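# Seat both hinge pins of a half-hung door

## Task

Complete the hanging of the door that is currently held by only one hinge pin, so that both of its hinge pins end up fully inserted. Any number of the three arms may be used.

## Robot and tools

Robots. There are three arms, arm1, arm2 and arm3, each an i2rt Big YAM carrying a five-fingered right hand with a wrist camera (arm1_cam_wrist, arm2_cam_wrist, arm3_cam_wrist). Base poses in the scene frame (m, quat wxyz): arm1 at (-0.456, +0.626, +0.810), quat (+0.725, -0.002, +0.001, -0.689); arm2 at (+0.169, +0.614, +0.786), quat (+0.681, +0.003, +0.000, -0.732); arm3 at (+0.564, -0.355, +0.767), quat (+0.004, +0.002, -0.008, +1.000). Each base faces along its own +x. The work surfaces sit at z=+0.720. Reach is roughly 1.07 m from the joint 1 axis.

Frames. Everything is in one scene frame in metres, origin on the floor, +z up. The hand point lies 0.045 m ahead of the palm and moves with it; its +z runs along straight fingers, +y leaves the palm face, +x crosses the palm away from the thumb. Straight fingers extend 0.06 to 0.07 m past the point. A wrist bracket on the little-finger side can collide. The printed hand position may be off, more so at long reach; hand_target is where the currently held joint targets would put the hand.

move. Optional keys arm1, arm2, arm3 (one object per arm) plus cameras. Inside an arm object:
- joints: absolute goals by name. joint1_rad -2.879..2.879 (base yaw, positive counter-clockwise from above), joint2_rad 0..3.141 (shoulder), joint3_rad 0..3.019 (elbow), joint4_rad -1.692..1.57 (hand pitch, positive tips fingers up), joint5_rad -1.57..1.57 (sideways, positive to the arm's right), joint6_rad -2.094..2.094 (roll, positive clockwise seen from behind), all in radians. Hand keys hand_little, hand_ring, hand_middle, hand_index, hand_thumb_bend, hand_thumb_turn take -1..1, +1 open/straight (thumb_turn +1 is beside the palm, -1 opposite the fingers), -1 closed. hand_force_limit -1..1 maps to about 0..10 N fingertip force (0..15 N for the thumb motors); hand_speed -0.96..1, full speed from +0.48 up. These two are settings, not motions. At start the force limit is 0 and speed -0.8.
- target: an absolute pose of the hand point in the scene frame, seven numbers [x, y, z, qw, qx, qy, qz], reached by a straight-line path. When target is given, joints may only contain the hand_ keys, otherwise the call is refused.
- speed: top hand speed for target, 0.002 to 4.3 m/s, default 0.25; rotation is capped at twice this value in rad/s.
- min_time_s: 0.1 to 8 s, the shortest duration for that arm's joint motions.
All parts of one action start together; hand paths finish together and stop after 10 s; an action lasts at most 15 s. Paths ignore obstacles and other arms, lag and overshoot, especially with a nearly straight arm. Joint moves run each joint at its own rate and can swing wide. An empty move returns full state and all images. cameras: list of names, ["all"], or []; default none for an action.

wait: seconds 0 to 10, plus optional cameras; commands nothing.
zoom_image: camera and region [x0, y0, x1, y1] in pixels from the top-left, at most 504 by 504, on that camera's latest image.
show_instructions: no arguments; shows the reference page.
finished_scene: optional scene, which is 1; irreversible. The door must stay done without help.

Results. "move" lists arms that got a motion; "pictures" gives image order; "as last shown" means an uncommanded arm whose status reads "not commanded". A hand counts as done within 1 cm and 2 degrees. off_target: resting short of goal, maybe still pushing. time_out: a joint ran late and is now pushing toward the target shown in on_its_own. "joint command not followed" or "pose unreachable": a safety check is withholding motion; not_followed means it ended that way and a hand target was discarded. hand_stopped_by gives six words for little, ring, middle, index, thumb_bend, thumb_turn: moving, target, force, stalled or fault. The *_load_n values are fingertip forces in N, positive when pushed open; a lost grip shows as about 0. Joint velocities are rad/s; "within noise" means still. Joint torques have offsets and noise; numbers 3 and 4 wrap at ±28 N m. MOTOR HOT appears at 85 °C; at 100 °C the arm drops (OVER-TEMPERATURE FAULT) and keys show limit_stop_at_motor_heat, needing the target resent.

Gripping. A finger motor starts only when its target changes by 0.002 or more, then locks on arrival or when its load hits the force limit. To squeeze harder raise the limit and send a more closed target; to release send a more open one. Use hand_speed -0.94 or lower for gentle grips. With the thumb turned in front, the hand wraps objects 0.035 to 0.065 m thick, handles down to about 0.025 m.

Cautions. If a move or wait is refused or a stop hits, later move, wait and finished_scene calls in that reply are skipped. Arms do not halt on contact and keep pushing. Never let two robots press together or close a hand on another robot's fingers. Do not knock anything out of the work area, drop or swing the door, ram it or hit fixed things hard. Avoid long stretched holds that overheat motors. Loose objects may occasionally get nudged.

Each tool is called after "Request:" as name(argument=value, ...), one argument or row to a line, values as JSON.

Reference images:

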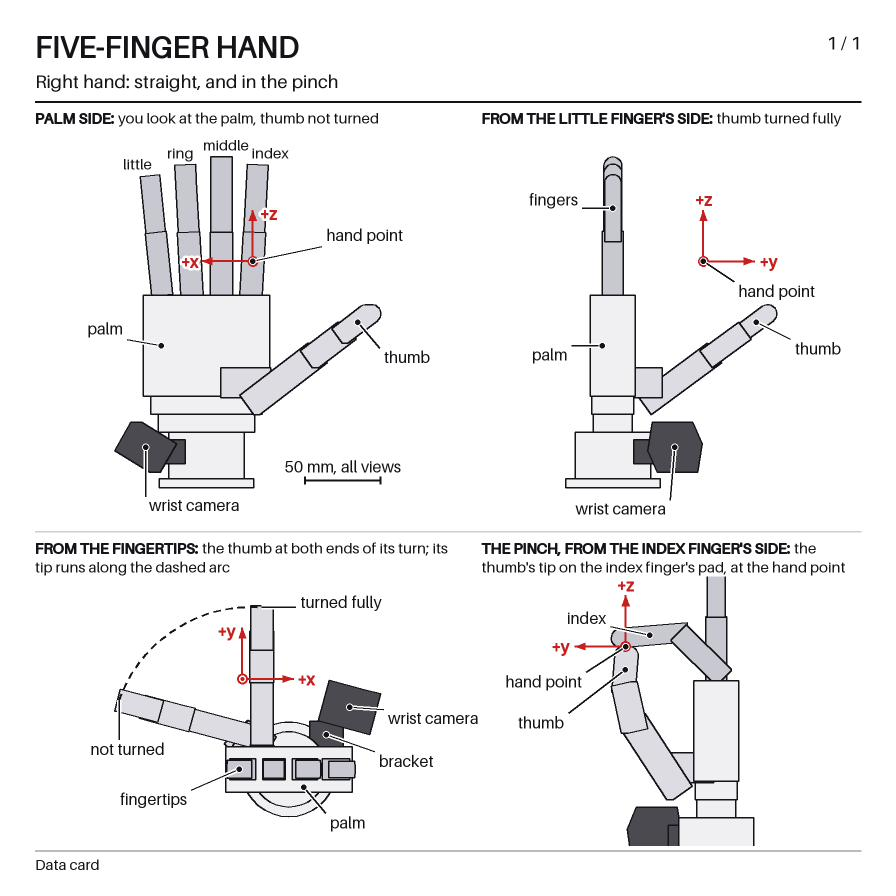

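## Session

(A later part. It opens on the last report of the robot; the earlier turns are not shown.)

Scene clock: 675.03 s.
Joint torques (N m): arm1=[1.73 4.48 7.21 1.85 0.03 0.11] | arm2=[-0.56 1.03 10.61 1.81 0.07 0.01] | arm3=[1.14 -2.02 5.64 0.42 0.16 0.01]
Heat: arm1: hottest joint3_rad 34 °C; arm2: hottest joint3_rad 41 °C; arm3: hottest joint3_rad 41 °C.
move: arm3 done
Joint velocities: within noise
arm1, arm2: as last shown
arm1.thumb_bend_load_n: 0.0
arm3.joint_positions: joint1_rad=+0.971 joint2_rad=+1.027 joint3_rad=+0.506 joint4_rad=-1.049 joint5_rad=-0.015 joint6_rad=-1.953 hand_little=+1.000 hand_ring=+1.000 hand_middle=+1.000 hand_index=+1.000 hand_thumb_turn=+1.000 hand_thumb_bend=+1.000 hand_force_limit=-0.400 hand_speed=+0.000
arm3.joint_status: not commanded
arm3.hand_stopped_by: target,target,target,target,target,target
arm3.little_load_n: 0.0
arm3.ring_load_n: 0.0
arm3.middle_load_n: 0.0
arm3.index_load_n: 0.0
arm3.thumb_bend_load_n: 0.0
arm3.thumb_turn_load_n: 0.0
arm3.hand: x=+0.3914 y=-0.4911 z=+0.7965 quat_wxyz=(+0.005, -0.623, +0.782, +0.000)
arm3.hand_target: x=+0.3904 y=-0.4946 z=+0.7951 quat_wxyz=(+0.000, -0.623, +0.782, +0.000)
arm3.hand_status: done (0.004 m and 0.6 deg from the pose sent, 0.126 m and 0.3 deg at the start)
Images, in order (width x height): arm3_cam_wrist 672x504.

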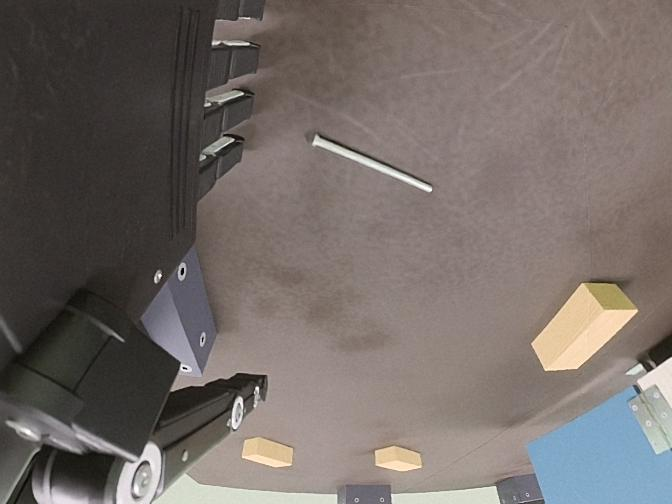

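Request:
move(
  arm3={"target": [0.3903, -0.4947, 0.7885, 0, 0.6228, -0.7824, 0], "speed": 0.05},
)

Request:
move(
  arm3={"target": [0.310, -0.4795, 0.7885, 0, 0.6228, -0.7824, 0], "speed": 0.05},
  cameras=["arm3_cam_wrist"],
)

Scene clock: 723.93 s.
Joint torques (N m): arm1=[1.73 4.54 7.21 1.83 0.03 0.11] | arm2=[-0.67 0.73 10.55 1.84 0.06 0.02] | arm3=[1.2 -1.08 4.93 1.26 0.16 0.01]
Heat: arm1: hottest joint3_rad 35 °C; arm2: hottest joint3_rad 41 °C; arm3: hottest joint3_rad 40 °C.
move: arm3 done
Joint velocities: within noise
arm1, arm2: as last shown
arm1.little_load_n: -0.5
arm3.joint_positions: joint1_rad=+0.971 joint2_rad=+1.027 joint3_rad=+0.505 joint4_rad=-1.046 joint5_rad=-0.015 joint6_rad=-1.952 hand_little=+1.000 hand_ring=+1.000 hand_middle=+1.000 hand_index=+1.000 hand_thumb_turn=+1.000 hand_thumb_bend=+1.000 hand_force_limit=-0.400 hand_speed=+0.000
arm3.joint_status: not commanded
arm3.hand_stopped_by: target,target,target,target,target,target
arm3.little_load_n: 0.0
arm3.ring_load_n: 0.0
arm3.middle_load_n: 0.5
arm3.index_load_n: 0.0
arm3.thumb_bend_load_n: 0.0
arm3.thumb_turn_load_n: 0.0
arm3.hand: x=+0.3914 y=-0.4911 z=+0.7960 quat_wxyz=(+0.004, -0.623, +0.782, +0.000)
arm3.hand_target: x=+0.3906 y=-0.4945 z=+0.7890 quat_wxyz=(+0.000, -0.623, +0.782, +0.000)
arm3.hand_status: done (0.008 m and 0.5 deg from the pose sent, 0.009 m and 0.6 deg at the start)
pictures: none

Scene clock: 726.10 s.
Joint torques (N m): arm1=[1.73 4.48 7.21 1.84 0.03 0.11] | arm2=[-0.56 0.73 10.54 1.84 0.07 0.02] | arm3=[-0.73 -1.03 5.56 1.55 0.68 -0.18]
Heat: arm1: hottest joint3_rad 35 °C; arm2: hottest joint3_rad 41 °C; arm3: hottest joint3_rad 40 °C.
move: arm3 off_target
Joint velocities: within noise
arm1, arm2: as last shown
arm1.little_load_n: 0.0
arm1.index_load_n: 0.5
arm3.joint_positions: joint1_rad=+0.769 joint2_rad=+1.180 joint3_rad=+0.597 joint4_rad=-0.987 joint5_rad=+0.044 joint6_rad=-2.060 hand_little=+1.000 hand_ring=+1.000 hand_middle=+1.000 hand_index=+1.000 hand_thumb_turn=+1.000 hand_thumb_bend=+1.000 hand_force_limit=-0.400 hand_speed=+0.000
arm3.joint_status: not commanded
arm3.hand_stopped_by: target,target,target,target,target,target
arm3.little_load_n: 0.0
arm3.ring_load_n: 0.0
arm3.middle_load_n: 0.5
arm3.index_load_n: 0.0
arm3.thumb_bend_load_n: -0.5
arm3.thumb_turn_load_n: 0.0
arm3.hand: x=+0.3229 y=-0.4803 z=+0.7975 quat_wxyz=(+0.000, -0.585, +0.810, +0.030)
arm3.hand_target: x=+0.3118 y=-0.4798 z=+0.7894 quat_wxyz=(-0.004, -0.582, +0.812, +0.037)
arm3.hand_status: off_target (0.016 m and 6.4 deg from the pose sent, 0.083 m and 0.5 deg at the start; a joint's target at an end of its range on 45 of 65 steps)
Images, in order (width x height): arm3_cam_wrist 672x504.

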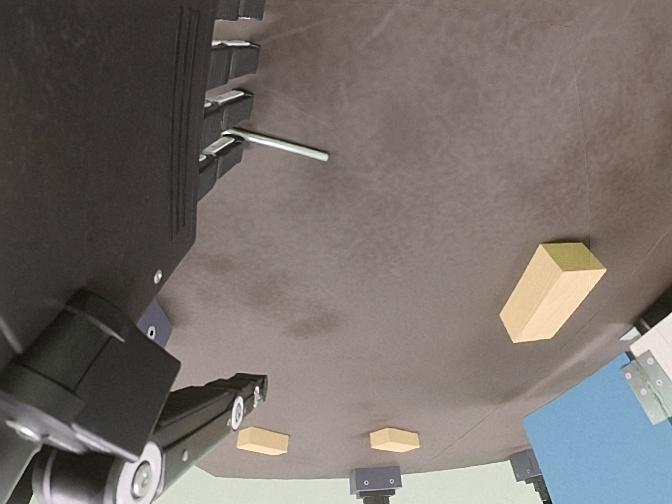

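Request:
move(
  arm3={"target": [0.340, -0.475, 0.83, 0, -0.5, 0.866, 0], "speed": 0.15},
)

Request:
move(
  arm3={"target": [0.388, -0.469, 0.83, 0, -0.5, 0.866, 0], "speed": 0.15},
  cameras=["arm3_cam_wrist"],
)

Scene clock: 745.97 s.
Joint torques (N m): arm1=[1.85 4.48 7.21 1.85 0.04 0.11] | arm2=[-0.44 0.85 10.55 1.84 0.06 0.01] | arm3=[0.09 -4.84 8.55 -0.58 0.03 0.01]
Heat: arm1: hottest joint3_rad 35 °C; arm2: hottest joint3_rad 41 °C; arm3: hottest joint3_rad 39 °C.
move: arm3 off_target
Joint velocities: within noise
arm1, arm2: as last shown
arm1.index_load_n: 0.0
arm1.thumb_bend_load_n: 0.5
arm3.joint_positions: joint1_rad=+0.755 joint2_rad=+1.110 joint3_rad=+0.608 joint4_rad=-1.106 joint5_rad=-0.013 joint6_rad=-1.886 hand_little=+1.000 hand_ring=+1.000 hand_middle=+1.000 hand_index=+1.000 hand_thumb_turn=+1.000 hand_thumb_bend=+1.000 hand_force_limit=-0.400 hand_speed=+0.000
arm3.joint_status: not commanded
arm3.hand_stopped_by: target,target,target,target,target,target
arm3.little_load_n: 0.0
arm3.ring_load_n: 0.0
arm3.middle_load_n: 0.0
arm3.index_load_n: 0.0
arm3.thumb_bend_load_n: 0.0
arm3.thumb_turn_load_n: 0.0
arm3.hand: x=+0.3528 y=-0.4643 z=+0.8142 quat_wxyz=(+0.022, -0.507, +0.862, +0.006)
arm3.hand_target: x=+0.3402 y=-0.4745 z=+0.8298 quat_wxyz=(+0.000, -0.500, +0.866, +0.000)
arm3.hand_status: off_target (0.023 m and 2.7 deg from the pose sent, 0.037 m and 12.2 deg at the start)
pictures: none

Scene clock: 747.23 s.
Joint torques (N m): arm1=[1.73 4.48 7.21 1.84 0.04 0.11] | arm2=[-0.73 0.85 10.65 1.83 0.07 0.02] | arm3=[1.14 -3.43 6 -0.51 0.11 0.02]
Heat: arm1: hottest joint3_rad 35 °C; arm2: hottest joint3_rad 41 °C; arm3: hottest joint3_rad 39 °C.
move: arm3 done
Joint velocities: within noise
arm1, arm2: as last shown
arm1.thumb_bend_load_n: 0.0
arm3.joint_positions: joint1_rad=+0.870 joint2_rad=+0.984 joint3_rad=+0.574 joint4_rad=-1.153 joint5_rad=-0.015 joint6_rad=-1.757 hand_little=+1.000 hand_ring=+1.000 hand_middle=+1.000 hand_index=+1.000 hand_thumb_turn=+1.000 hand_thumb_bend=+1.000 hand_force_limit=-0.400 hand_speed=+0.000
arm3.joint_status: not commanded
arm3.hand_stopped_by: target,target,target,target,target,target
arm3.little_load_n: 0.0
arm3.ring_load_n: 0.0
arm3.middle_load_n: 0.0
arm3.index_load_n: 0.0
arm3.thumb_bend_load_n: 0.0
arm3.thumb_turn_load_n: 0.0
arm3.hand: x=+0.3858 y=-0.4692 z=+0.8281 quat_wxyz=(+0.001, -0.501, +0.866, +0.000)
arm3.hand_target: x=+0.3880 y=-0.4690 z=+0.8299 quat_wxyz=(+0.000, -0.500, +0.866, +0.000)
arm3.hand_status: done (0.003 m and 0.2 deg from the pose sent, 0.039 m and 2.7 deg at the start)
Images, in order (width x height): arm3_cam_wrist 672x504.

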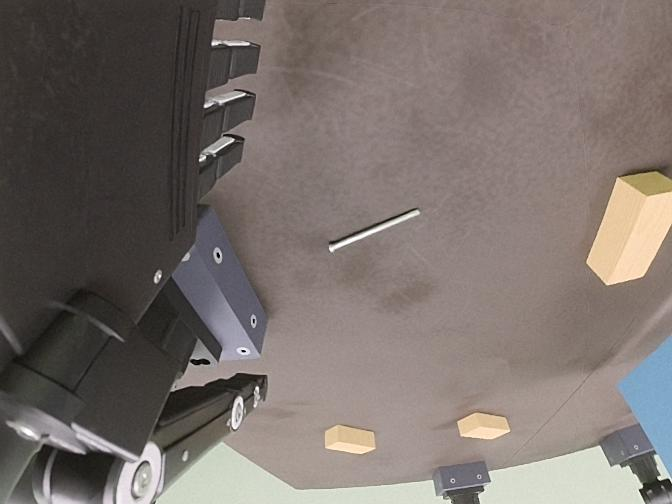

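Request:
move(
  arm3={"target": [0.402, -0.355, 0.86, 0, -0.1736, 0.9848, 0], "speed": 0.2, "joints": {"hand_index": -1, "hand_ring": -1, "hand_little": -1, "hand_force_limit": 0, "hand_speed": 0.2}},
  cameras=["arm3_cam_wrist"],
)

Scene clock: 805.37 s.
Joint torques (N m): arm1=[1.73 4.54 7.21 1.84 0.04 0.11] | arm2=[-0.44 1.03 10.63 1.84 0.07 0.02] | arm3=[1.26 -0.85 6.37 -0.16 0.07 -0.08]
Heat: arm1: hottest joint3_rad 35 °C; arm2: hottest joint3_rad 41 °C; arm3: hottest joint3_rad 39 °C.
move: arm3 not_followed
Joint velocities: within noise
arm1: as last shown
arm2.joint_positions: joint1_rad=-0.120 joint2_rad=+0.619 joint3_rad=+1.392 joint4_rad=-1.163 joint5_rad=+0.115 joint6_rad=-1.056 hand_little=+1.000 hand_ring=+1.000 hand_middle=+1.000 hand_index=+1.000 hand_thumb_turn=+1.000 hand_thumb_bend=+1.000 hand_force_limit=+0.000 hand_speed=-0.800
arm2.joint_status: not commanded
arm2.hand_stopped_by: target,target,target,target,target,target
arm2.little_load_n: 0.0
arm2.ring_load_n: 0.0
arm2.middle_load_n: 0.0
arm2.index_load_n: -0.5
arm2.thumb_bend_load_n: 0.0
arm2.thumb_turn_load_n: 0.0
arm2.hand: x=+0.0615 y=+0.3797 z=+1.3049 quat_wxyz=(+0.361, +0.318, -0.768, +0.422)
arm2.hand_target: x=+0.0617 y=+0.3812 z=+1.3156 quat_wxyz=(+0.367, +0.315, -0.762, +0.431)
arm2.hand_status: not commanded
arm3.joint_positions: joint1_rad=+0.433 joint2_rad=+0.832 joint3_rad=+0.564 joint4_rad=-1.305 joint5_rad=-0.015 joint6_rad=-1.582 hand_little=-1.000 hand_ring=-1.000 hand_middle=+1.000 hand_index=-1.000 hand_thumb_turn=+1.000 hand_thumb_bend=+1.000 hand_force_limit=+0.000 hand_speed=+0.200
arm3.joint_status: all done
arm3.hand_stopped_by: target,target,target,target,target,target
arm3.little_load_n: 0.0
arm3.ring_load_n: 0.0
arm3.middle_load_n: 0.0
arm3.index_load_n: 0.0
arm3.thumb_bend_load_n: 0.0
arm3.thumb_turn_load_n: 0.0
arm3.on_its_own: joint1_rad is held at +0.441, not at its first target +0.878; joint4_rad is held at -1.304, not at its first target -1.160; joint6_rad is held at -1.583, not at its first target -1.748
arm3.hand: x=+0.4000 y=-0.3676 z=+0.8538 quat_wxyz=(+0.003, -0.217, +0.976, +0.002)
arm3.hand_target: x=+0.3996 y=-0.3691 z=+0.8535 quat_wxyz=(+0.003, -0.221, +0.975, +0.002)
arm3.hand_status: not_followed (0.014 m and 5.1 deg from the pose sent, 0.120 m and 40.1 deg at the start)
pose unreachable (arm3 arm): on one or more control steps of this call this arm could not follow its commanded pose, so it was not sent that pose on those steps. On the call's last step it was still not sent that pose. It may still have moved: this result reports where it is.
cause: moving toward the commanded pose would bring two parts of the arm too close to each other (its hand and another part of the arm, 6 mm apart when it was first held).
Images, in order (width x height): arm3_cam_wrist 672x504.

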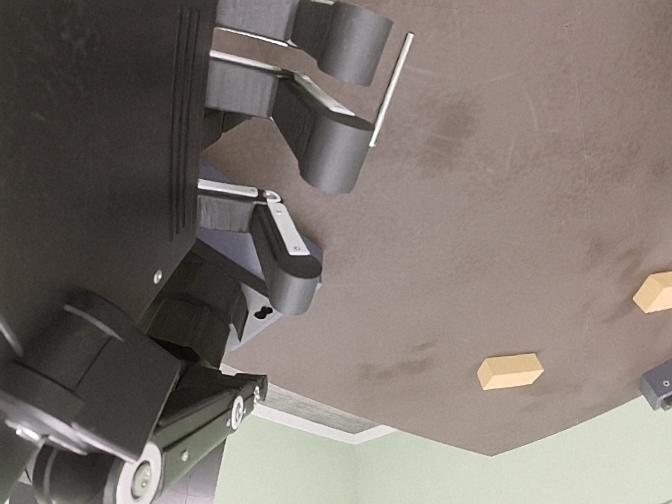

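Request:
move(
  arm3={"target": [0.34, -0.372, 0.85, 0, -0.1736, 0.9848, 0], "speed": 0.2, "joints": {"hand_thumb_turn": -1, "hand_speed": 0.2}},
  cameras=["arm3_cam_wrist"],
)

Scene clock: 817.70 s.
Joint torques (N m): arm1=[1.79 4.48 7.21 1.84 0.03 0.11] | arm2=[-0.79 1.08 10.61 1.84 0.07 0.02] | arm3=[0.09 -2.61 8.7 0.01 0.06 -0.14]
Heat: arm1: hottest joint3_rad 35 °C; arm2: hottest joint3_rad 41 °C; arm3: hottest joint3_rad 39 °C.
move: arm3 off_target
Joint velocities: within noise
arm1.joint_positions: joint1_rad=+0.540 joint2_rad=+0.643 joint3_rad=+1.569 joint4_rad=-1.489 joint5_rad=+0.222 joint6_rad=-1.308 hand_little=+1.000 hand_ring=+1.000 hand_middle=+1.000 hand_index=+1.000 hand_thumb_turn=+1.000 hand_thumb_bend=+1.000 hand_force_limit=+0.000 hand_speed=-0.800
arm1.joint_status: not commanded
arm1.hand_stopped_by: target,target,target,target,target,target
arm1.little_load_n: 0.0
arm1.ring_load_n: 0.0
arm1.middle_load_n: 0.0
arm1.index_load_n: 0.0
arm1.thumb_bend_load_n: 0.0
arm1.thumb_turn_load_n: 0.0
arm1.hand: x=-0.4302 y=+0.4273 z=+1.3542 quat_wxyz=(+0.261, +0.677, -0.549, +0.414)
arm1.hand_target: x=-0.4304 y=+0.4313 z=+1.3581 quat_wxyz=(+0.258, +0.677, -0.548, +0.418)
arm1.hand_status: not commanded
arm2: as last shown
arm2.index_load_n: 0.0
arm3.joint_positions: joint1_rad=+0.343 joint2_rad=+1.039 joint3_rad=+0.630 joint4_rad=-1.199 joint5_rad=-0.015 joint6_rad=-1.583 hand_little=-1.000 hand_ring=-1.000 hand_middle=+1.000 hand_index=-1.000 hand_thumb_turn=-1.000 hand_thumb_bend=+1.000 hand_force_limit=+0.000 hand_speed=+0.200
arm3.joint_status: all done
arm3.hand_stopped_by: target,target,target,target,target,target
arm3.little_load_n: 0.0
arm3.ring_load_n: 0.0
arm3.middle_load_n: 0.0
arm3.index_load_n: 0.0
arm3.thumb_bend_load_n: 0.0
arm3.thumb_turn_load_n: 0.0
arm3.hand: x=+0.3578 y=-0.3672 z=+0.8396 quat_wxyz=(+0.019, -0.173, +0.985, +0.004)
arm3.hand_target: x=+0.3405 y=-0.3719 z=+0.8502 quat_wxyz=(+0.000, -0.174, +0.985, +0.000)
arm3.hand_status: off_target (0.021 m and 2.2 deg from the pose sent, 0.060 m and 5.1 deg at the start)
Images, in order (width x height): arm3_cam_wrist 672x504.

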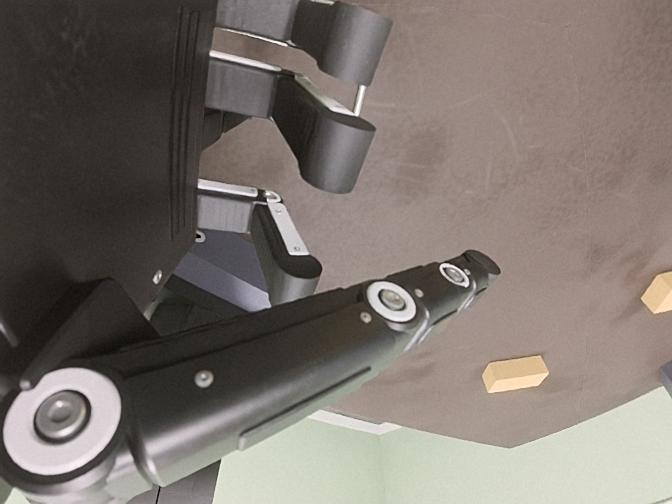

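Request:
move(
  arm3={"target": [0.322, -0.377, 0.85, 0, -0.1736, 0.9848, 0], "speed": 0.2, "joints": {"hand_thumb_turn": 1, "hand_index": 1, "hand_ring": 1, "hand_little": 1, "hand_middle": 1, "hand_speed": 0.2}},
  cameras=["arm3_cam_wrist"],
)

Scene clock: 828.83 s.
Joint torques (N m): arm1=[1.79 4.54 7.23 1.84 0.04 0.11] | arm2=[-0.67 1.03 10.56 1.81 0.08 0.01] | arm3=[0.09 -3.14 8.83 -0.01 0.04 -0.15]
Heat: arm1: hottest joint3_rad 35 °C; arm2: hottest joint3_rad 41 °C; arm3: hottest joint3_rad 40 °C.
move: arm3 off_target
Joint velocities: within noise
arm1, arm2: as last shown
arm3.joint_positions: joint1_rad=+0.341 joint2_rad=+1.096 joint3_rad=+0.665 joint4_rad=-1.179 joint5_rad=-0.015 joint6_rad=-1.586 hand_little=+1.000 hand_ring=+1.000 hand_middle=+1.000 hand_index=+1.000 hand_thumb_turn=+1.000 hand_thumb_bend=+1.000 hand_force_limit=+0.000 hand_speed=+0.200
arm3.joint_status: all done
arm3.hand_stopped_by: target,target,target,target,target,target
arm3.little_load_n: 0.0
arm3.ring_load_n: 0.0
arm3.middle_load_n: 0.0
arm3.index_load_n: 0.0
arm3.thumb_bend_load_n: 0.0
arm3.thumb_turn_load_n: 0.0
arm3.hand: x=+0.3416 y=-0.3722 z=+0.8391 quat_wxyz=(+0.020, -0.173, +0.985, +0.004)
arm3.hand_target: x=+0.3226 y=-0.3768 z=+0.8502 quat_wxyz=(+0.000, -0.174, +0.985, +0.000)
arm3.hand_status: off_target (0.023 m and 2.4 deg from the pose sent, 0.039 m and 2.2 deg at the start)
Images, in order (width x height): arm3_cam_wrist 672x504.

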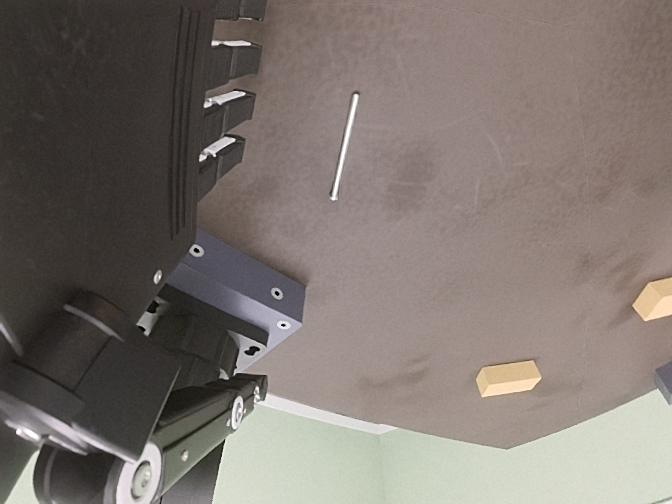

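Request:
move(
  arm3={"target": [0.300, -0.341, 0.812, 0, -0.2164, 0.9763, 0], "speed": 0.15},
  cameras=["arm3_cam_wrist"],
)

Scene clock: 842.57 s.
Joint torques (N m): arm1=[1.73 4.54 7.21 1.83 0.04 0.11] | arm2=[-0.56 0.97 10.61 1.81 0.07 0.02] | arm3=[0.15 -4.25 5.61 0.13 0.03 -0.15]
Heat: arm1: hottest joint3_rad 35 °C; arm2: hottest joint3_rad 41 °C; arm3: hottest joint3_rad 40 °C.
move: arm3 done
Joint velocities: within noise
arm1, arm2: as last shown
arm2.middle_load_n: -0.5
arm3.joint_positions: joint1_rad=+0.197 joint2_rad=+1.181 joint3_rad=+0.654 joint4_rad=-1.046 joint5_rad=-0.016 joint6_rad=-1.814 hand_little=+1.000 hand_ring=+1.000 hand_middle=+1.000 hand_index=+1.000 hand_thumb_turn=+1.000 hand_thumb_bend=+1.000 hand_force_limit=+0.000 hand_speed=+0.200
arm3.joint_status: not commanded
arm3.hand_stopped_by: target,target,target,target,target,target
arm3.little_load_n: 0.0
arm3.ring_load_n: 0.0
arm3.middle_load_n: 0.0
arm3.index_load_n: 0.5
arm3.thumb_bend_load_n: 0.0
arm3.thumb_turn_load_n: 0.0
arm3.hand: x=+0.3020 y=-0.3422 z=+0.8141 quat_wxyz=(+0.001, -0.215, +0.977, +0.001)
arm3.hand_target: x=+0.3001 y=-0.3410 z=+0.8120 quat_wxyz=(+0.000, -0.216, +0.976, +0.000)
arm3.hand_status: done (0.003 m and 0.2 deg from the pose sent, 0.059 m and 5.6 deg at the start)
Images, in order (width x height): arm3_cam_wrist 672x504.

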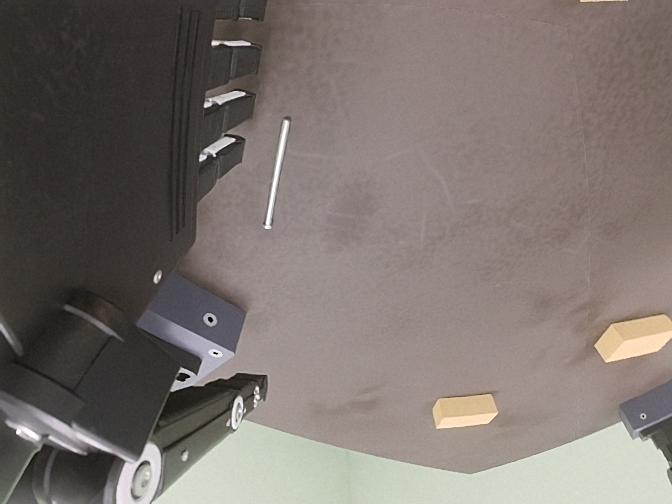

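Request:
move(
  arm3={"target": [0.300, -0.341, 0.785, 0, -0.2164, 0.9763, 0], "speed": 0.1},
)

Request:
move(
  arm3={"target": [0.275, -0.288, 0.786, 0, -0.2164, 0.9763, 0], "speed": 0.06},
  cameras=["arm3_cam_wrist"],
)

Scene clock: 850.43 s.
Joint torques (N m): arm1=[1.79 4.54 7.21 1.85 0.04 0.11] | arm2=[-0.56 0.79 10.61 1.84 0.08 0.02] | arm3=[0.26 -2.84 4.57 1.14 0.02 -0.13]
Heat: arm1: hottest joint3_rad 35 °C; arm2: hottest joint3_rad 41 °C; arm3: hottest joint3_rad 40 °C.
move: arm3 off_target
Joint velocities: within noise
arm1, arm2: as last shown
arm2.little_load_n: 0.5
arm2.middle_load_n: 0.0
arm3.joint_positions: joint1_rad=+0.197 joint2_rad=+1.215 joint3_rad=+0.624 joint4_rad=-0.978 joint5_rad=-0.015 joint6_rad=-1.815 hand_little=+1.000 hand_ring=+1.000 hand_middle=+1.000 hand_index=+1.000 hand_thumb_turn=+1.000 hand_thumb_bend=+1.000 hand_force_limit=+0.000 hand_speed=+0.200
arm3.joint_status: not commanded
arm3.hand_stopped_by: target,target,target,target,target,target
arm3.little_load_n: 0.0
arm3.ring_load_n: 0.0
arm3.middle_load_n: 0.5
arm3.index_load_n: 0.0
arm3.thumb_bend_load_n: 0.0
arm3.thumb_turn_load_n: 0.0
arm3.hand: x=+0.3012 y=-0.3419 z=+0.7958 quat_wxyz=(-0.001, -0.215, +0.977, +0.001)
arm3.hand_target: x=+0.3005 y=-0.3410 z=+0.7856 quat_wxyz=(+0.000, -0.216, +0.976, +0.000)
arm3.hand_status: off_target (0.011 m and 0.2 deg from the pose sent, 0.029 m and 0.2 deg at the start)
pictures: none

Scene clock: 852.17 s.
Joint torques (N m): arm1=[1.73 4.54 7.21 1.85 0.04 0.11] | arm2=[-0.56 1.14 10.62 1.83 0.07 0.03] | arm3=[-1.03 -2.02 5.74 1.01 1.02 -0.2]
Heat: arm1: hottest joint3_rad 35 °C; arm2: hottest joint3_rad 41 °C; arm3: hottest joint3_rad 40 °C.
move: arm3 off_target
Joint velocities: within noise
arm1, arm2: as last shown
arm2.little_load_n: 0.0
arm3.joint_positions: joint1_rad=+0.020 joint2_rad=+1.258 joint3_rad=+0.656 joint4_rad=-0.969 joint5_rad=-0.044 joint6_rad=-2.003 hand_little=+1.000 hand_ring=+1.000 hand_middle=+1.000 hand_index=+1.000 hand_thumb_turn=+1.000 hand_thumb_bend=+1.000 hand_force_limit=+0.000 hand_speed=+0.200
arm3.joint_status: not commanded
arm3.hand_stopped_by: target,target,target,target,target,target
arm3.little_load_n: 0.0
arm3.ring_load_n: 0.0
arm3.middle_load_n: 0.5
arm3.index_load_n: 0.0
arm3.thumb_bend_load_n: 0.0
arm3.thumb_turn_load_n: 0.0
arm3.hand: x=+0.2817 y=-0.3000 z=+0.7939 quat_wxyz=(-0.004, -0.220, +0.975, -0.013)
arm3.hand_target: x=+0.2759 y=-0.2885 z=+0.7867 quat_wxyz=(+0.000, -0.217, +0.976, +0.000)
arm3.hand_status: off_target (0.016 m and 1.6 deg from the pose sent, 0.061 m and 0.2 deg at the start)
Images, in order (width x height): arm3_cam_wrist 672x504.

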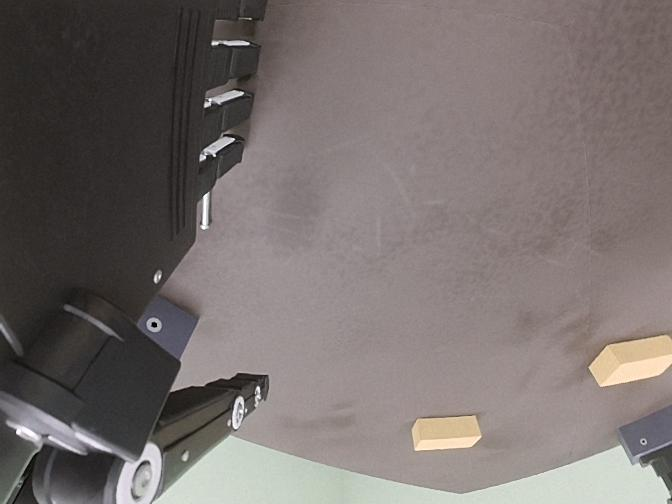

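Request:
move(
  arm3={"target": [0.275, -0.300, 0.825, 0, -0.2164, 0.9763, 0], "speed": 0.1},
)

Request:
move(
  arm3={"target": [0.285, -0.365, 0.825, 0, -0.2164, 0.9763, 0], "speed": 0.15},
  cameras=["arm3_cam_wrist"],
)

Scene clock: 860.00 s.
Joint torques (N m): arm1=[1.79 4.48 7.23 1.84 0.03 0.11] | arm2=[-0.67 0.91 10.61 1.85 0.08 0.02] | arm3=[1.2 -6.42 8.23 -0.59 0.15 0.01]
Heat: arm1: hottest joint3_rad 35 °C; arm2: hottest joint3_rad 41 °C; arm3: hottest joint3_rad 40 °C.
move: arm3 off_target
Joint velocities: within noise
arm1, arm2: as last shown
arm3.joint_positions: joint1_rad=+0.027 joint2_rad=+1.240 joint3_rad=+0.683 joint4_rad=-1.060 joint5_rad=-0.019 joint6_rad=-1.988 hand_little=+1.000 hand_ring=+1.000 hand_middle=+1.000 hand_index=+1.000 hand_thumb_turn=+1.000 hand_thumb_bend=+1.000 hand_force_limit=+0.000 hand_speed=+0.200
arm3.joint_status: not commanded
arm3.hand_stopped_by: target,target,target,target,target,target
arm3.little_load_n: 0.0
arm3.ring_load_n: 0.0
arm3.middle_load_n: 0.0
arm3.index_load_n: 0.0
arm3.thumb_bend_load_n: 0.0
arm3.thumb_turn_load_n: 0.0
arm3.hand: x=+0.2919 y=-0.2973 z=+0.8094 quat_wxyz=(+0.021, -0.217, +0.976, -0.005)
arm3.hand_target: x=+0.2754 y=-0.2999 z=+0.8248 quat_wxyz=(+0.000, -0.216, +0.976, +0.000)
arm3.hand_status: off_target (0.023 m and 2.4 deg from the pose sent, 0.032 m and 1.6 deg at the start)
pictures: none

Scene clock: 861.33 s.
Joint torques (N m): arm1=[1.79 4.48 7.21 1.84 0.03 0.11] | arm2=[-0.79 0.91 10.58 1.83 0.08 0.01] | arm3=[0.79 -6.3 8.17 -0.61 0.16 0.01]
Heat: arm1: hottest joint3_rad 35 °C; arm2: hottest joint3_rad 41 °C; arm3: hottest joint3_rad 40 °C.
move: arm3 off_target
Joint velocities: within noise
arm1, arm2: as last shown
arm3.joint_positions: joint1_rad=+0.258 joint2_rad=+1.233 joint3_rad=+0.683 joint4_rad=-1.060 joint5_rad=-0.020 joint6_rad=-1.763 hand_little=+1.000 hand_ring=+1.000 hand_middle=+1.000 hand_index=+1.000 hand_thumb_turn=+1.000 hand_thumb_bend=+1.000 hand_force_limit=+0.000 hand_speed=+0.200
arm3.joint_status: not commanded
arm3.hand_stopped_by: target,target,target,target,target,target
arm3.little_load_n: 0.0
arm3.ring_load_n: -0.5
arm3.middle_load_n: 0.0
arm3.index_load_n: 0.0
arm3.thumb_bend_load_n: 0.0
arm3.thumb_turn_load_n: 0.0
arm3.hand: x=+0.3003 y=-0.3602 z=+0.8106 quat_wxyz=(+0.020, -0.219, +0.975, -0.001)
arm3.hand_target: x=+0.2854 y=-0.3649 z=+0.8249 quat_wxyz=(+0.000, -0.216, +0.976, +0.000)
arm3.hand_status: off_target (0.022 m and 2.3 deg from the pose sent, 0.070 m and 2.4 deg at the start)
Images, in order (width x height): arm3_cam_wrist 672x504.

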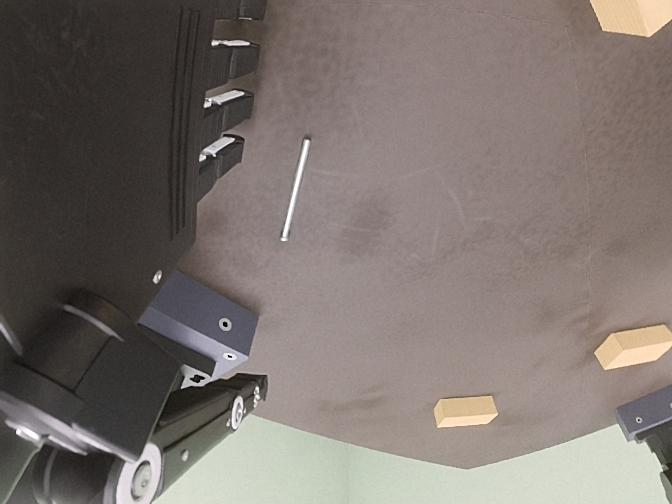

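Request:
move(
  arm3={"target": [0.3172, -0.343, 0.82, 0, -0.2164, 0.9763, 0], "speed": 0.15, "joints": {"hand_index": -1}},
)

Request:
move(
  arm3={"target": [0.3172, -0.343, 0.791, 0, -0.2164, 0.9763, 0], "speed": 0.1},
  cameras=["arm3_cam_wrist"],
)

Scene clock: 870.53 s.
Joint torques (N m): arm1=[1.73 4.48 7.21 1.85 0.03 0.11] | arm2=[-0.79 0.97 10.59 1.89 0.07 0.02] | arm3=[0.21 -5.25 5.76 -0.49 0.13 -0.15]
Heat: arm1: hottest joint3_rad 35 °C; arm2: hottest joint3_rad 41 °C; arm3: hottest joint3_rad 41 °C.
move: arm3 done
Joint velocities: within noise
arm1: as last shown
arm2.joint_positions: joint1_rad=-0.120 joint2_rad=+0.619 joint3_rad=+1.392 joint4_rad=-1.163 joint5_rad=+0.115 joint6_rad=-1.056 hand_little=+1.000 hand_ring=+1.000 hand_middle=+1.000 hand_index=+1.000 hand_thumb_turn=+1.000 hand_thumb_bend=+1.000 hand_force_limit=+0.000 hand_speed=-0.800
arm2.joint_status: not commanded
arm2.hand_stopped_by: target,target,target,target,target,target
arm2.little_load_n: 0.0
arm2.ring_load_n: 0.0
arm2.middle_load_n: 0.0
arm2.index_load_n: 0.0
arm2.thumb_bend_load_n: 0.0
arm2.thumb_turn_load_n: 0.0
arm2.hand: x=+0.0615 y=+0.3797 z=+1.3049 quat_wxyz=(+0.361, +0.318, -0.768, +0.422)
arm2.hand_target: x=+0.0617 y=+0.3812 z=+1.3156 quat_wxyz=(+0.367, +0.315, -0.762, +0.431)
arm2.hand_status: not commanded
arm3.joint_positions: joint1_rad=+0.218 joint2_rad=+1.135 joint3_rad=+0.630 joint4_rad=-1.073 joint5_rad=-0.018 joint6_rad=-1.794 hand_little=+1.000 hand_ring=+1.000 hand_middle=+1.000 hand_index=-1.000 hand_thumb_turn=+1.000 hand_thumb_bend=+1.000 hand_force_limit=+0.000 hand_speed=+0.200
arm3.joint_status: all done
arm3.hand_stopped_by: target,target,target,target,target,target
arm3.little_load_n: 0.0
arm3.ring_load_n: 0.0
arm3.middle_load_n: 0.0
arm3.index_load_n: 0.0
arm3.thumb_bend_load_n: 0.0
arm3.thumb_turn_load_n: 0.0
arm3.hand: x=+0.3172 y=-0.3452 z=+0.8171 quat_wxyz=(+0.003, -0.215, +0.977, -0.001)
arm3.hand_target: x=+0.3173 y=-0.3430 z=+0.8199 quat_wxyz=(+0.000, -0.216, +0.976, +0.000)
arm3.hand_status: done (0.004 m and 0.4 deg from the pose sent, 0.026 m and 2.3 deg at the start)
pictures: none

Scene clock: 871.50 s.
Joint torques (N m): arm1=[1.79 4.48 7.23 1.85 0.03 0.11] | arm2=[-0.56 1.03 10.61 1.81 0.07 0.02] | arm3=[0.26 -3.08 5.16 0.53 0.11 -0.14]
Heat: arm1: hottest joint3_rad 35 °C; arm2: hottest joint3_rad 41 °C; arm3: hottest joint3_rad 40 °C.
move: arm3 done
Joint velocities: within noise
arm1.joint_positions: joint1_rad=+0.540 joint2_rad=+0.643 joint3_rad=+1.569 joint4_rad=-1.489 joint5_rad=+0.222 joint6_rad=-1.308 hand_little=+1.000 hand_ring=+1.000 hand_middle=+1.000 hand_index=+1.000 hand_thumb_turn=+1.000 hand_thumb_bend=+1.000 hand_force_limit=+0.000 hand_speed=-0.800
arm1.joint_status: not commanded
arm1.hand_stopped_by: target,target,target,target,target,target
arm1.little_load_n: 0.0
arm1.ring_load_n: 0.0
arm1.middle_load_n: 0.0
arm1.index_load_n: 0.0
arm1.thumb_bend_load_n: 0.0
arm1.thumb_turn_load_n: -0.5
arm1.hand: x=-0.4302 y=+0.4273 z=+1.3542 quat_wxyz=(+0.261, +0.677, -0.549, +0.414)
arm1.hand_target: x=-0.4304 y=+0.4313 z=+1.3581 quat_wxyz=(+0.258, +0.677, -0.548, +0.418)
arm1.hand_status: not commanded
arm2: as last shown
arm3.joint_positions: joint1_rad=+0.218 joint2_rad=+1.163 joint3_rad=+0.587 joint4_rad=-0.994 joint5_rad=-0.018 joint6_rad=-1.795 hand_little=+1.000 hand_ring=+1.000 hand_middle=+1.000 hand_index=-1.000 hand_thumb_turn=+1.000 hand_thumb_bend=+1.000 hand_force_limit=+0.000 hand_speed=+0.200
arm3.joint_status: not commanded
arm3.hand_stopped_by: target,target,target,target,target,target
arm3.little_load_n: 0.0
arm3.ring_load_n: 0.0
arm3.middle_load_n: 0.0
arm3.index_load_n: 0.0
arm3.thumb_bend_load_n: 0.0
arm3.thumb_turn_load_n: 0.0
arm3.hand: x=+0.3188 y=-0.3444 z=+0.7960 quat_wxyz=(+0.000, -0.215, +0.977, +0.000)
arm3.hand_target: x=+0.3174 y=-0.3430 z=+0.7912 quat_wxyz=(+0.000, -0.217, +0.976, +0.000)
arm3.hand_status: done (0.005 m and 0.1 deg from the pose sent, 0.026 m and 0.4 deg at the start)
Images, in order (width x height): arm3_cam_wrist 672x504.

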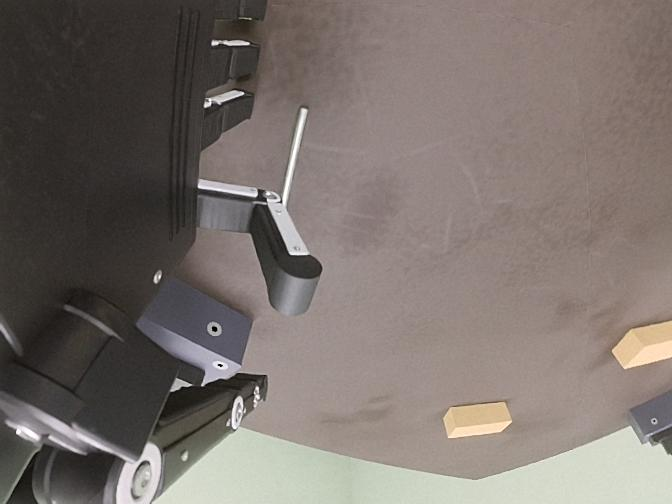

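Request:
move(
  arm3={"target": [0.3036, -0.2795, 0.791, 0, -0.1305, 0.9914, 0], "speed": 0.06},
  cameras=["arm3_cam_wrist"],
)

Scene clock: 880.90 s.
Joint torques (N m): arm1=[1.73 4.48 7.21 1.85 0.03 0.11] | arm2=[-0.79 0.85 10.61 1.84 0.07 0.01] | arm3=[-0.73 -2.14 6.19 0.7 0.81 -0.17]
Heat: arm1: hottest joint3_rad 35 °C; arm2: hottest joint3_rad 41 °C; arm3: hottest joint3_rad 40 °C.
move: arm3 off_target
Joint velocities: within noise
arm1, arm2: as last shown
arm1.thumb_turn_load_n: 0.0
arm3.joint_positions: joint1_rad=-0.021 joint2_rad=+1.210 joint3_rad=+0.617 joint4_rad=-0.986 joint5_rad=-0.037 joint6_rad=-1.866 hand_little=+1.000 hand_ring=+1.000 hand_middle=+1.000 hand_index=-1.000 hand_thumb_turn=+1.000 hand_thumb_bend=+1.000 hand_force_limit=+0.000 hand_speed=+0.200
arm3.joint_status: not commanded
arm3.hand_stopped_by: target,target,target,target,target,target
arm3.little_load_n: 0.0
arm3.ring_load_n: 0.0
arm3.middle_load_n: 0.5
arm3.index_load_n: 0.0
arm3.thumb_bend_load_n: 0.0
arm3.thumb_turn_load_n: 0.0
arm3.hand: x=+0.3117 y=-0.2889 z=+0.7945 quat_wxyz=(+0.000, -0.133, +0.991, -0.010)
arm3.hand_target: x=+0.3041 y=-0.2798 z=+0.7914 quat_wxyz=(+0.000, -0.131, +0.991, +0.000)
arm3.hand_status: off_target (0.013 m and 1.2 deg from the pose sent, 0.067 m and 9.9 deg at the start)
Images, in order (width x height): arm3_cam_wrist 672x504.

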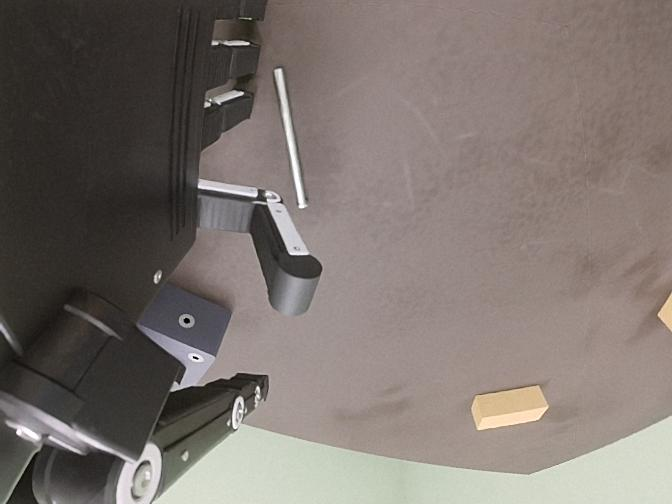

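Request:
move(
  arm3={"target": [0.335, -0.275, 0.83, 0, -0.1736, 0.9848, 0], "speed": 0.12},
)

Request:
move(
  arm3={"target": [0.337, -0.273, 0.791, 0, -0.1736, 0.9848, 0], "speed": 0.12},
  cameras=["arm3_cam_wrist"],
)

Scene clock: 893.70 s.
Joint torques (N m): arm1=[1.79 4.48 7.23 1.83 0.03 0.11] | arm2=[-0.85 0.79 10.58 1.85 0.07 0.02] | arm3=[-0.03 -3.78 5.9 -0.5 0.07 -0.17]
Heat: arm1: hottest joint3_rad 35 °C; arm2: hottest joint3_rad 41 °C; arm3: hottest joint3_rad 40 °C.
move: arm3 done
Joint velocities: within noise
arm1, arm2: as last shown
arm3.joint_positions: joint1_rad=-0.055 joint2_rad=+1.062 joint3_rad=+0.614 joint4_rad=-1.125 joint5_rad=-0.016 joint6_rad=-1.982 hand_little=+1.000 hand_ring=+1.000 hand_middle=+1.000 hand_index=-1.000 hand_thumb_turn=+1.000 hand_thumb_bend=+1.000 hand_force_limit=+0.000 hand_speed=+0.200
arm3.joint_status: not commanded
arm3.hand_stopped_by: target,target,target,target,target,target
arm3.little_load_n: 0.0
arm3.ring_load_n: 0.0
arm3.middle_load_n: 0.0
arm3.index_load_n: 0.0
arm3.thumb_bend_load_n: 0.0
arm3.thumb_turn_load_n: 0.0
arm3.hand: x=+0.3329 y=-0.2769 z=+0.8293 quat_wxyz=(-0.002, -0.173, +0.985, +0.001)
arm3.hand_target: x=+0.3351 y=-0.2751 z=+0.8299 quat_wxyz=(+0.000, -0.174, +0.985, +0.000)
arm3.hand_status: done (0.003 m and 0.2 deg from the pose sent, 0.045 m and 4.8 deg at the start)
pictures: none

Scene clock: 894.67 s.
Joint torques (N m): arm1=[1.79 4.48 7.2 1.85 0.03 0.11] | arm2=[-0.73 0.85 10.58 1.84 0.06 0.01] | arm3=[-0.03 -2.14 5.24 0.64 0.08 -0.15]
Heat: arm1: hottest joint3_rad 35 °C; arm2: hottest joint3_rad 41 °C; arm3: hottest joint3_rad 40 °C.
move: arm3 done
Joint velocities: within noise
arm1, arm2: as last shown
arm1.little_load_n: 0.5
arm2.middle_load_n: -0.5
arm3.joint_positions: joint1_rad=-0.061 joint2_rad=+1.107 joint3_rad=+0.543 joint4_rad=-1.014 joint5_rad=-0.016 joint6_rad=-1.988 hand_little=+1.000 hand_ring=+1.000 hand_middle=+1.000 hand_index=-1.000 hand_thumb_turn=+1.000 hand_thumb_bend=+1.000 hand_force_limit=+0.000 hand_speed=+0.200
arm3.joint_status: not commanded
arm3.hand_stopped_by: target,target,target,target,target,target
arm3.little_load_n: 0.0
arm3.ring_load_n: 0.0
arm3.middle_load_n: 0.0
arm3.index_load_n: 0.0
arm3.thumb_bend_load_n: 0.0
arm3.thumb_turn_load_n: 0.0
arm3.hand: x=+0.3390 y=-0.2754 z=+0.7959 quat_wxyz=(+0.001, -0.173, +0.985, +0.000)
arm3.hand_target: x=+0.3371 y=-0.2731 z=+0.7912 quat_wxyz=(+0.000, -0.174, +0.985, +0.000)
arm3.hand_status: done (0.006 m and 0.1 deg from the pose sent, 0.039 m and 0.2 deg at the start)
Images, in order (width x height): arm3_cam_wrist 672x504.

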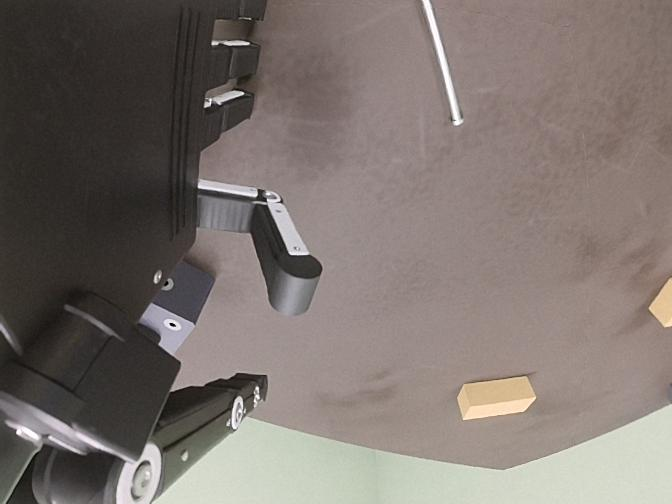

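Request:
move(
  arm3={"target": [0.337, -0.273, 0.88, 0, -0.1736, 0.9848, 0], "speed": 0.15},
  cameras=["arm3_cam_wrist", "arm2_cam_wrist"],
)

Scene clock: 899.87 s.
Joint torques (N m): arm1=[1.73 4.48 7.23 1.85 0.04 0.11] | arm2=[-0.44 0.67 10.52 1.88 0.07 0.01] | arm3=[0.15 -3.43 9.02 -0.58 0.1 -0.14]
Heat: arm1: hottest joint3_rad 35 °C; arm2: hottest joint3_rad 41 °C; arm3: hottest joint3_rad 40 °C.
move: arm3 off_target
Joint velocities: within noise
arm1, arm2: as last shown
arm1.little_load_n: 0.0
arm2.middle_load_n: 0.0
arm3.joint_positions: joint1_rad=-0.070 joint2_rad=+0.996 joint3_rad=+0.670 joint4_rad=-1.291 joint5_rad=-0.016 joint6_rad=-1.995 hand_little=+1.000 hand_ring=+1.000 hand_middle=+1.000 hand_index=-1.000 hand_thumb_turn=+1.000 hand_thumb_bend=+1.000 hand_force_limit=+0.000 hand_speed=+0.200
arm3.joint_status: not commanded
arm3.hand_stopped_by: target,target,target,target,target,target
arm3.little_load_n: 0.0
arm3.ring_load_n: 0.0
arm3.middle_load_n: 0.0
arm3.index_load_n: 0.0
arm3.thumb_bend_load_n: 0.0
arm3.thumb_turn_load_n: 0.0
arm3.hand: x=+0.3511 y=-0.2754 z=+0.8638 quat_wxyz=(+0.020, -0.172, +0.985, -0.005)
arm3.hand_target: x=+0.3375 y=-0.2730 z=+0.8799 quat_wxyz=(+0.000, -0.174, +0.985, +0.000)
arm3.hand_status: off_target (0.022 m and 2.3 deg from the pose sent, 0.084 m and 0.1 deg at the start)
pictures: arm2_cam_wrist, arm3_cam_wrist
Images, in order (width x height): arm2_cam_wrist 672x504, arm3_cam_wrist 672x504.

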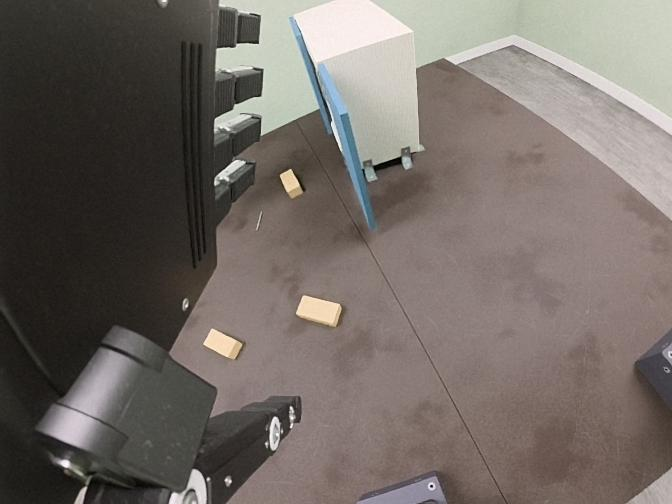

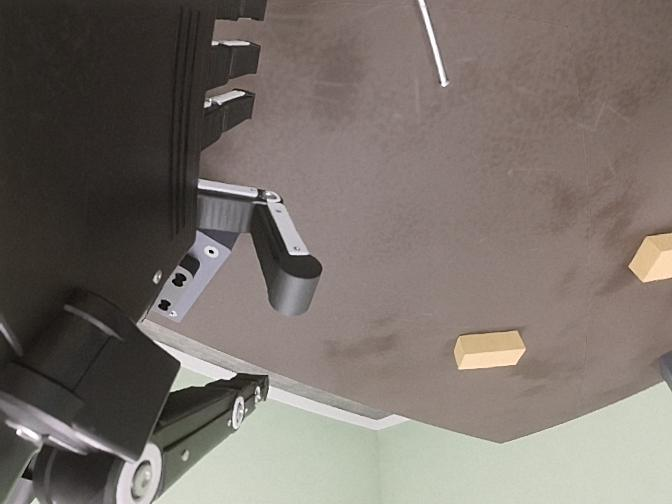

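Request:
move(
  arm3={"target": [0.306, -0.209, 0.84, 0, 0, 1, 0], "speed": 0.15, "joints": {"hand_ring": -1, "hand_little": -1}},
)

Request:
move(
  arm3={"target": [0.306, -0.209, 0.791, 0, 0, 1, 0], "speed": 0.12},
  cameras=["arm3_cam_wrist"],
)

Scene clock: 915.27 s.
Joint torques (N m): arm1=[1.73 4.48 7.21 1.85 0.03 0.11] | arm2=[-0.5 0.85 10.54 1.84 0.07 0.03] | arm3=[0.15 -4.89 8.66 0.02 0.15 0.02]
Heat: arm1: hottest joint3_rad 35 °C; arm2: hottest joint3_rad 41 °C; arm3: hottest joint3_rad 41 °C.
move: arm3 off_target
Joint velocities: within noise
arm1, arm2: as last shown
arm3.joint_positions: joint1_rad=-0.288 joint2_rad=+1.233 joint3_rad=+0.730 joint4_rad=-1.120 joint5_rad=-0.016 joint6_rad=-1.882 hand_little=-1.000 hand_ring=-1.000 hand_middle=+1.000 hand_index=-1.000 hand_thumb_turn=+1.000 hand_thumb_bend=+1.000 hand_force_limit=+0.000 hand_speed=+0.200
arm3.joint_status: all done
arm3.hand_stopped_by: target,target,target,target,target,target
arm3.little_load_n: 0.0
arm3.ring_load_n: 0.0
arm3.middle_load_n: 0.0
arm3.index_load_n: 0.0
arm3.thumb_bend_load_n: 0.0
arm3.thumb_turn_load_n: 0.0
arm3.hand: x=+0.3248 y=-0.2164 z=+0.8285 quat_wxyz=(+0.020, -0.007, +1.000, -0.007)
arm3.hand_target: x=+0.3066 y=-0.2092 z=+0.8403 quat_wxyz=(+0.000, +0.000, +1.000, +0.000)
arm3.hand_status: off_target (0.023 m and 2.6 deg from the pose sent, 0.084 m and 20.0 deg at the start)
pictures: none

Scene clock: 916.23 s.
Joint torques (N m): arm1=[1.79 4.48 7.21 1.84 0.03 0.11] | arm2=[-0.56 0.91 10.56 1.84 0.08 0.04] | arm3=[0.21 -5.07 5.18 0.46 0.11 0.01]
Heat: arm1: hottest joint3_rad 35 °C; arm2: hottest joint3_rad 41 °C; arm3: hottest joint3_rad 41 °C.
move: arm3 done
Joint velocities: within noise
arm1, arm2: as last shown
arm3.joint_positions: joint1_rad=-0.288 joint2_rad=+1.311 joint3_rad=+0.698 joint4_rad=-0.967 joint5_rad=-0.015 joint6_rad=-1.878 hand_little=-1.000 hand_ring=-1.000 hand_middle=+1.000 hand_index=-1.000 hand_thumb_turn=+1.000 hand_thumb_bend=+1.000 hand_force_limit=+0.000 hand_speed=+0.200
arm3.joint_status: not commanded
arm3.hand_stopped_by: target,target,target,target,target,target
arm3.little_load_n: 0.0
arm3.ring_load_n: 0.0
arm3.middle_load_n: 0.0
arm3.index_load_n: 0.0
arm3.thumb_bend_load_n: 0.0
arm3.thumb_turn_load_n: 0.0
arm3.hand: x=+0.3064 y=-0.2101 z=+0.7961 quat_wxyz=(+0.000, -0.006, +1.000, +0.000)
arm3.hand_target: x=+0.3062 y=-0.2091 z=+0.7911 quat_wxyz=(+0.000, +0.000, +1.000, +0.000)
arm3.hand_status: done (0.005 m and 0.7 deg from the pose sent, 0.043 m and 2.6 deg at the start)
Images, in order (width x height): arm3_cam_wrist 672x504.

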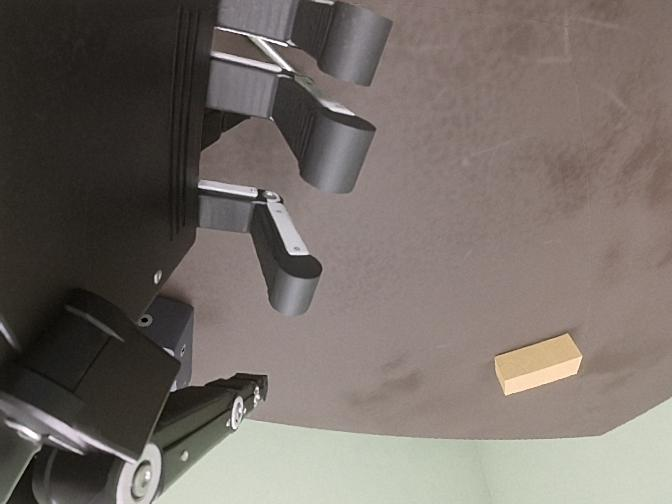

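Request:
move(
  arm3={"target": [0.238, -0.178, 0.791, 0, 0, 1, 0], "speed": 0.05},
  cameras=["arm3_cam_wrist", "arm2_cam_wrist"],
)

Request:
zoom_image(
  camera="arm2_cam_wrist",
  region=[220, 120, 400, 280],
)

Scene clock: 921.80 s.
Joint torques (N m): arm1=[1.79 4.42 7.21 1.85 0.03 0.11] | arm2=[-0.56 1.03 10.59 1.89 0.06 0.01] | arm3=[-0.09 -5.3 7.36 1.33 0.1 -0.16]
Heat: arm1: hottest joint3_rad 35 °C; arm2: hottest joint3_rad 41 °C; arm3: hottest joint3_rad 41 °C.
move: arm3 off_target
Joint velocities: within noise
arm1: as last shown
arm2.joint_positions: joint1_rad=-0.120 joint2_rad=+0.619 joint3_rad=+1.392 joint4_rad=-1.163 joint5_rad=+0.115 joint6_rad=-1.056 hand_little=+1.000 hand_ring=+1.000 hand_middle=+1.000 hand_index=+1.000 hand_thumb_turn=+1.000 hand_thumb_bend=+1.000 hand_force_limit=+0.000 hand_speed=-0.800
arm2.joint_status: not commanded
arm2.hand_stopped_by: target,target,target,target,target,target
arm2.little_load_n: 0.0
arm2.ring_load_n: 0.0
arm2.middle_load_n: 0.0
arm2.index_load_n: 0.0
arm2.thumb_bend_load_n: 0.0
arm2.thumb_turn_load_n: 0.0
arm2.hand: x=+0.0615 y=+0.3797 z=+1.3049 quat_wxyz=(+0.361, +0.318, -0.768, +0.422)
arm2.hand_target: x=+0.0617 y=+0.3812 z=+1.3156 quat_wxyz=(+0.367, +0.315, -0.762, +0.431)
arm2.hand_status: not commanded
arm3.joint_positions: joint1_rad=-0.308 joint2_rad=+1.475 joint3_rad=+0.859 joint4_rad=-0.997 joint5_rad=-0.015 joint6_rad=-1.885 hand_little=-1.000 hand_ring=-1.000 hand_middle=+1.000 hand_index=-1.000 hand_thumb_turn=+1.000 hand_thumb_bend=+1.000 hand_force_limit=+0.000 hand_speed=+0.200
arm3.joint_status: not commanded
arm3.hand_stopped_by: target,target,target,target,target,target
arm3.little_load_n: 0.5
arm3.ring_load_n: 0.0
arm3.middle_load_n: 0.0
arm3.index_load_n: 0.0
arm3.thumb_bend_load_n: 0.0
arm3.thumb_turn_load_n: 0.0
arm3.hand: x=+0.2583 y=-0.1884 z=+0.7963 quat_wxyz=(+0.016, +0.001, +1.000, -0.005)
arm3.hand_target: x=+0.2389 y=-0.1786 z=+0.7919 quat_wxyz=(+0.000, +0.000, +1.000, +0.000)
arm3.hand_status: off_target (0.023 m and 1.9 deg from the pose sent, 0.076 m and 0.7 deg at the start)
pictures: arm2_cam_wrist, arm3_cam_wrist
Images, in order (width x height): arm2_cam_wrist 672x504, arm3_cam_wrist 672x504.

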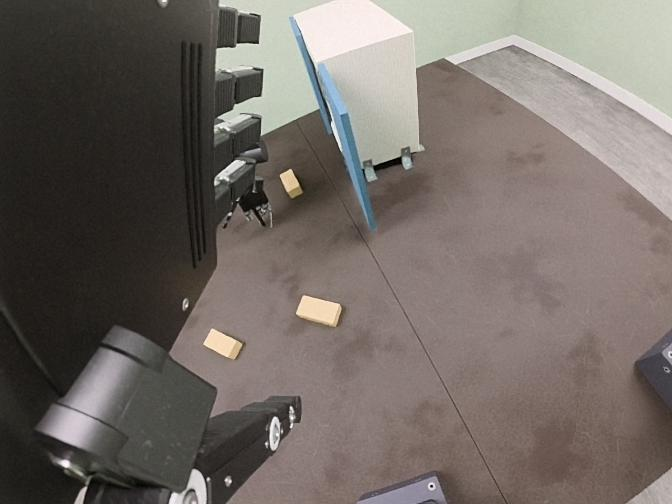

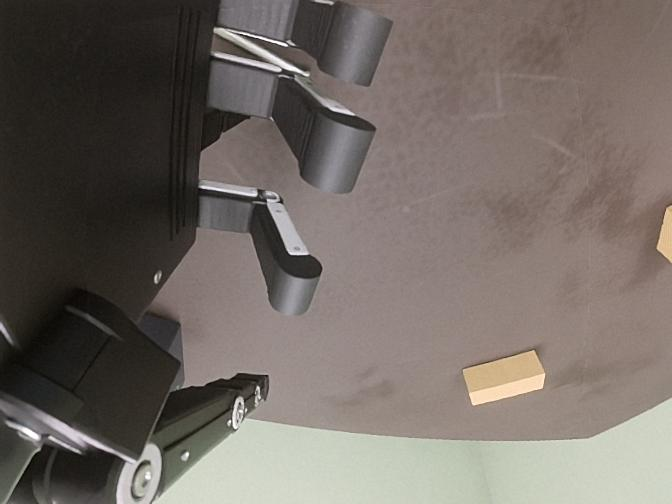

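Scaled by 2.800 from the camera's image (finer frame: 960x720).

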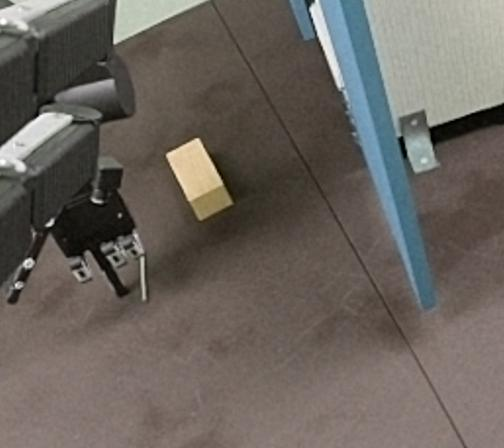

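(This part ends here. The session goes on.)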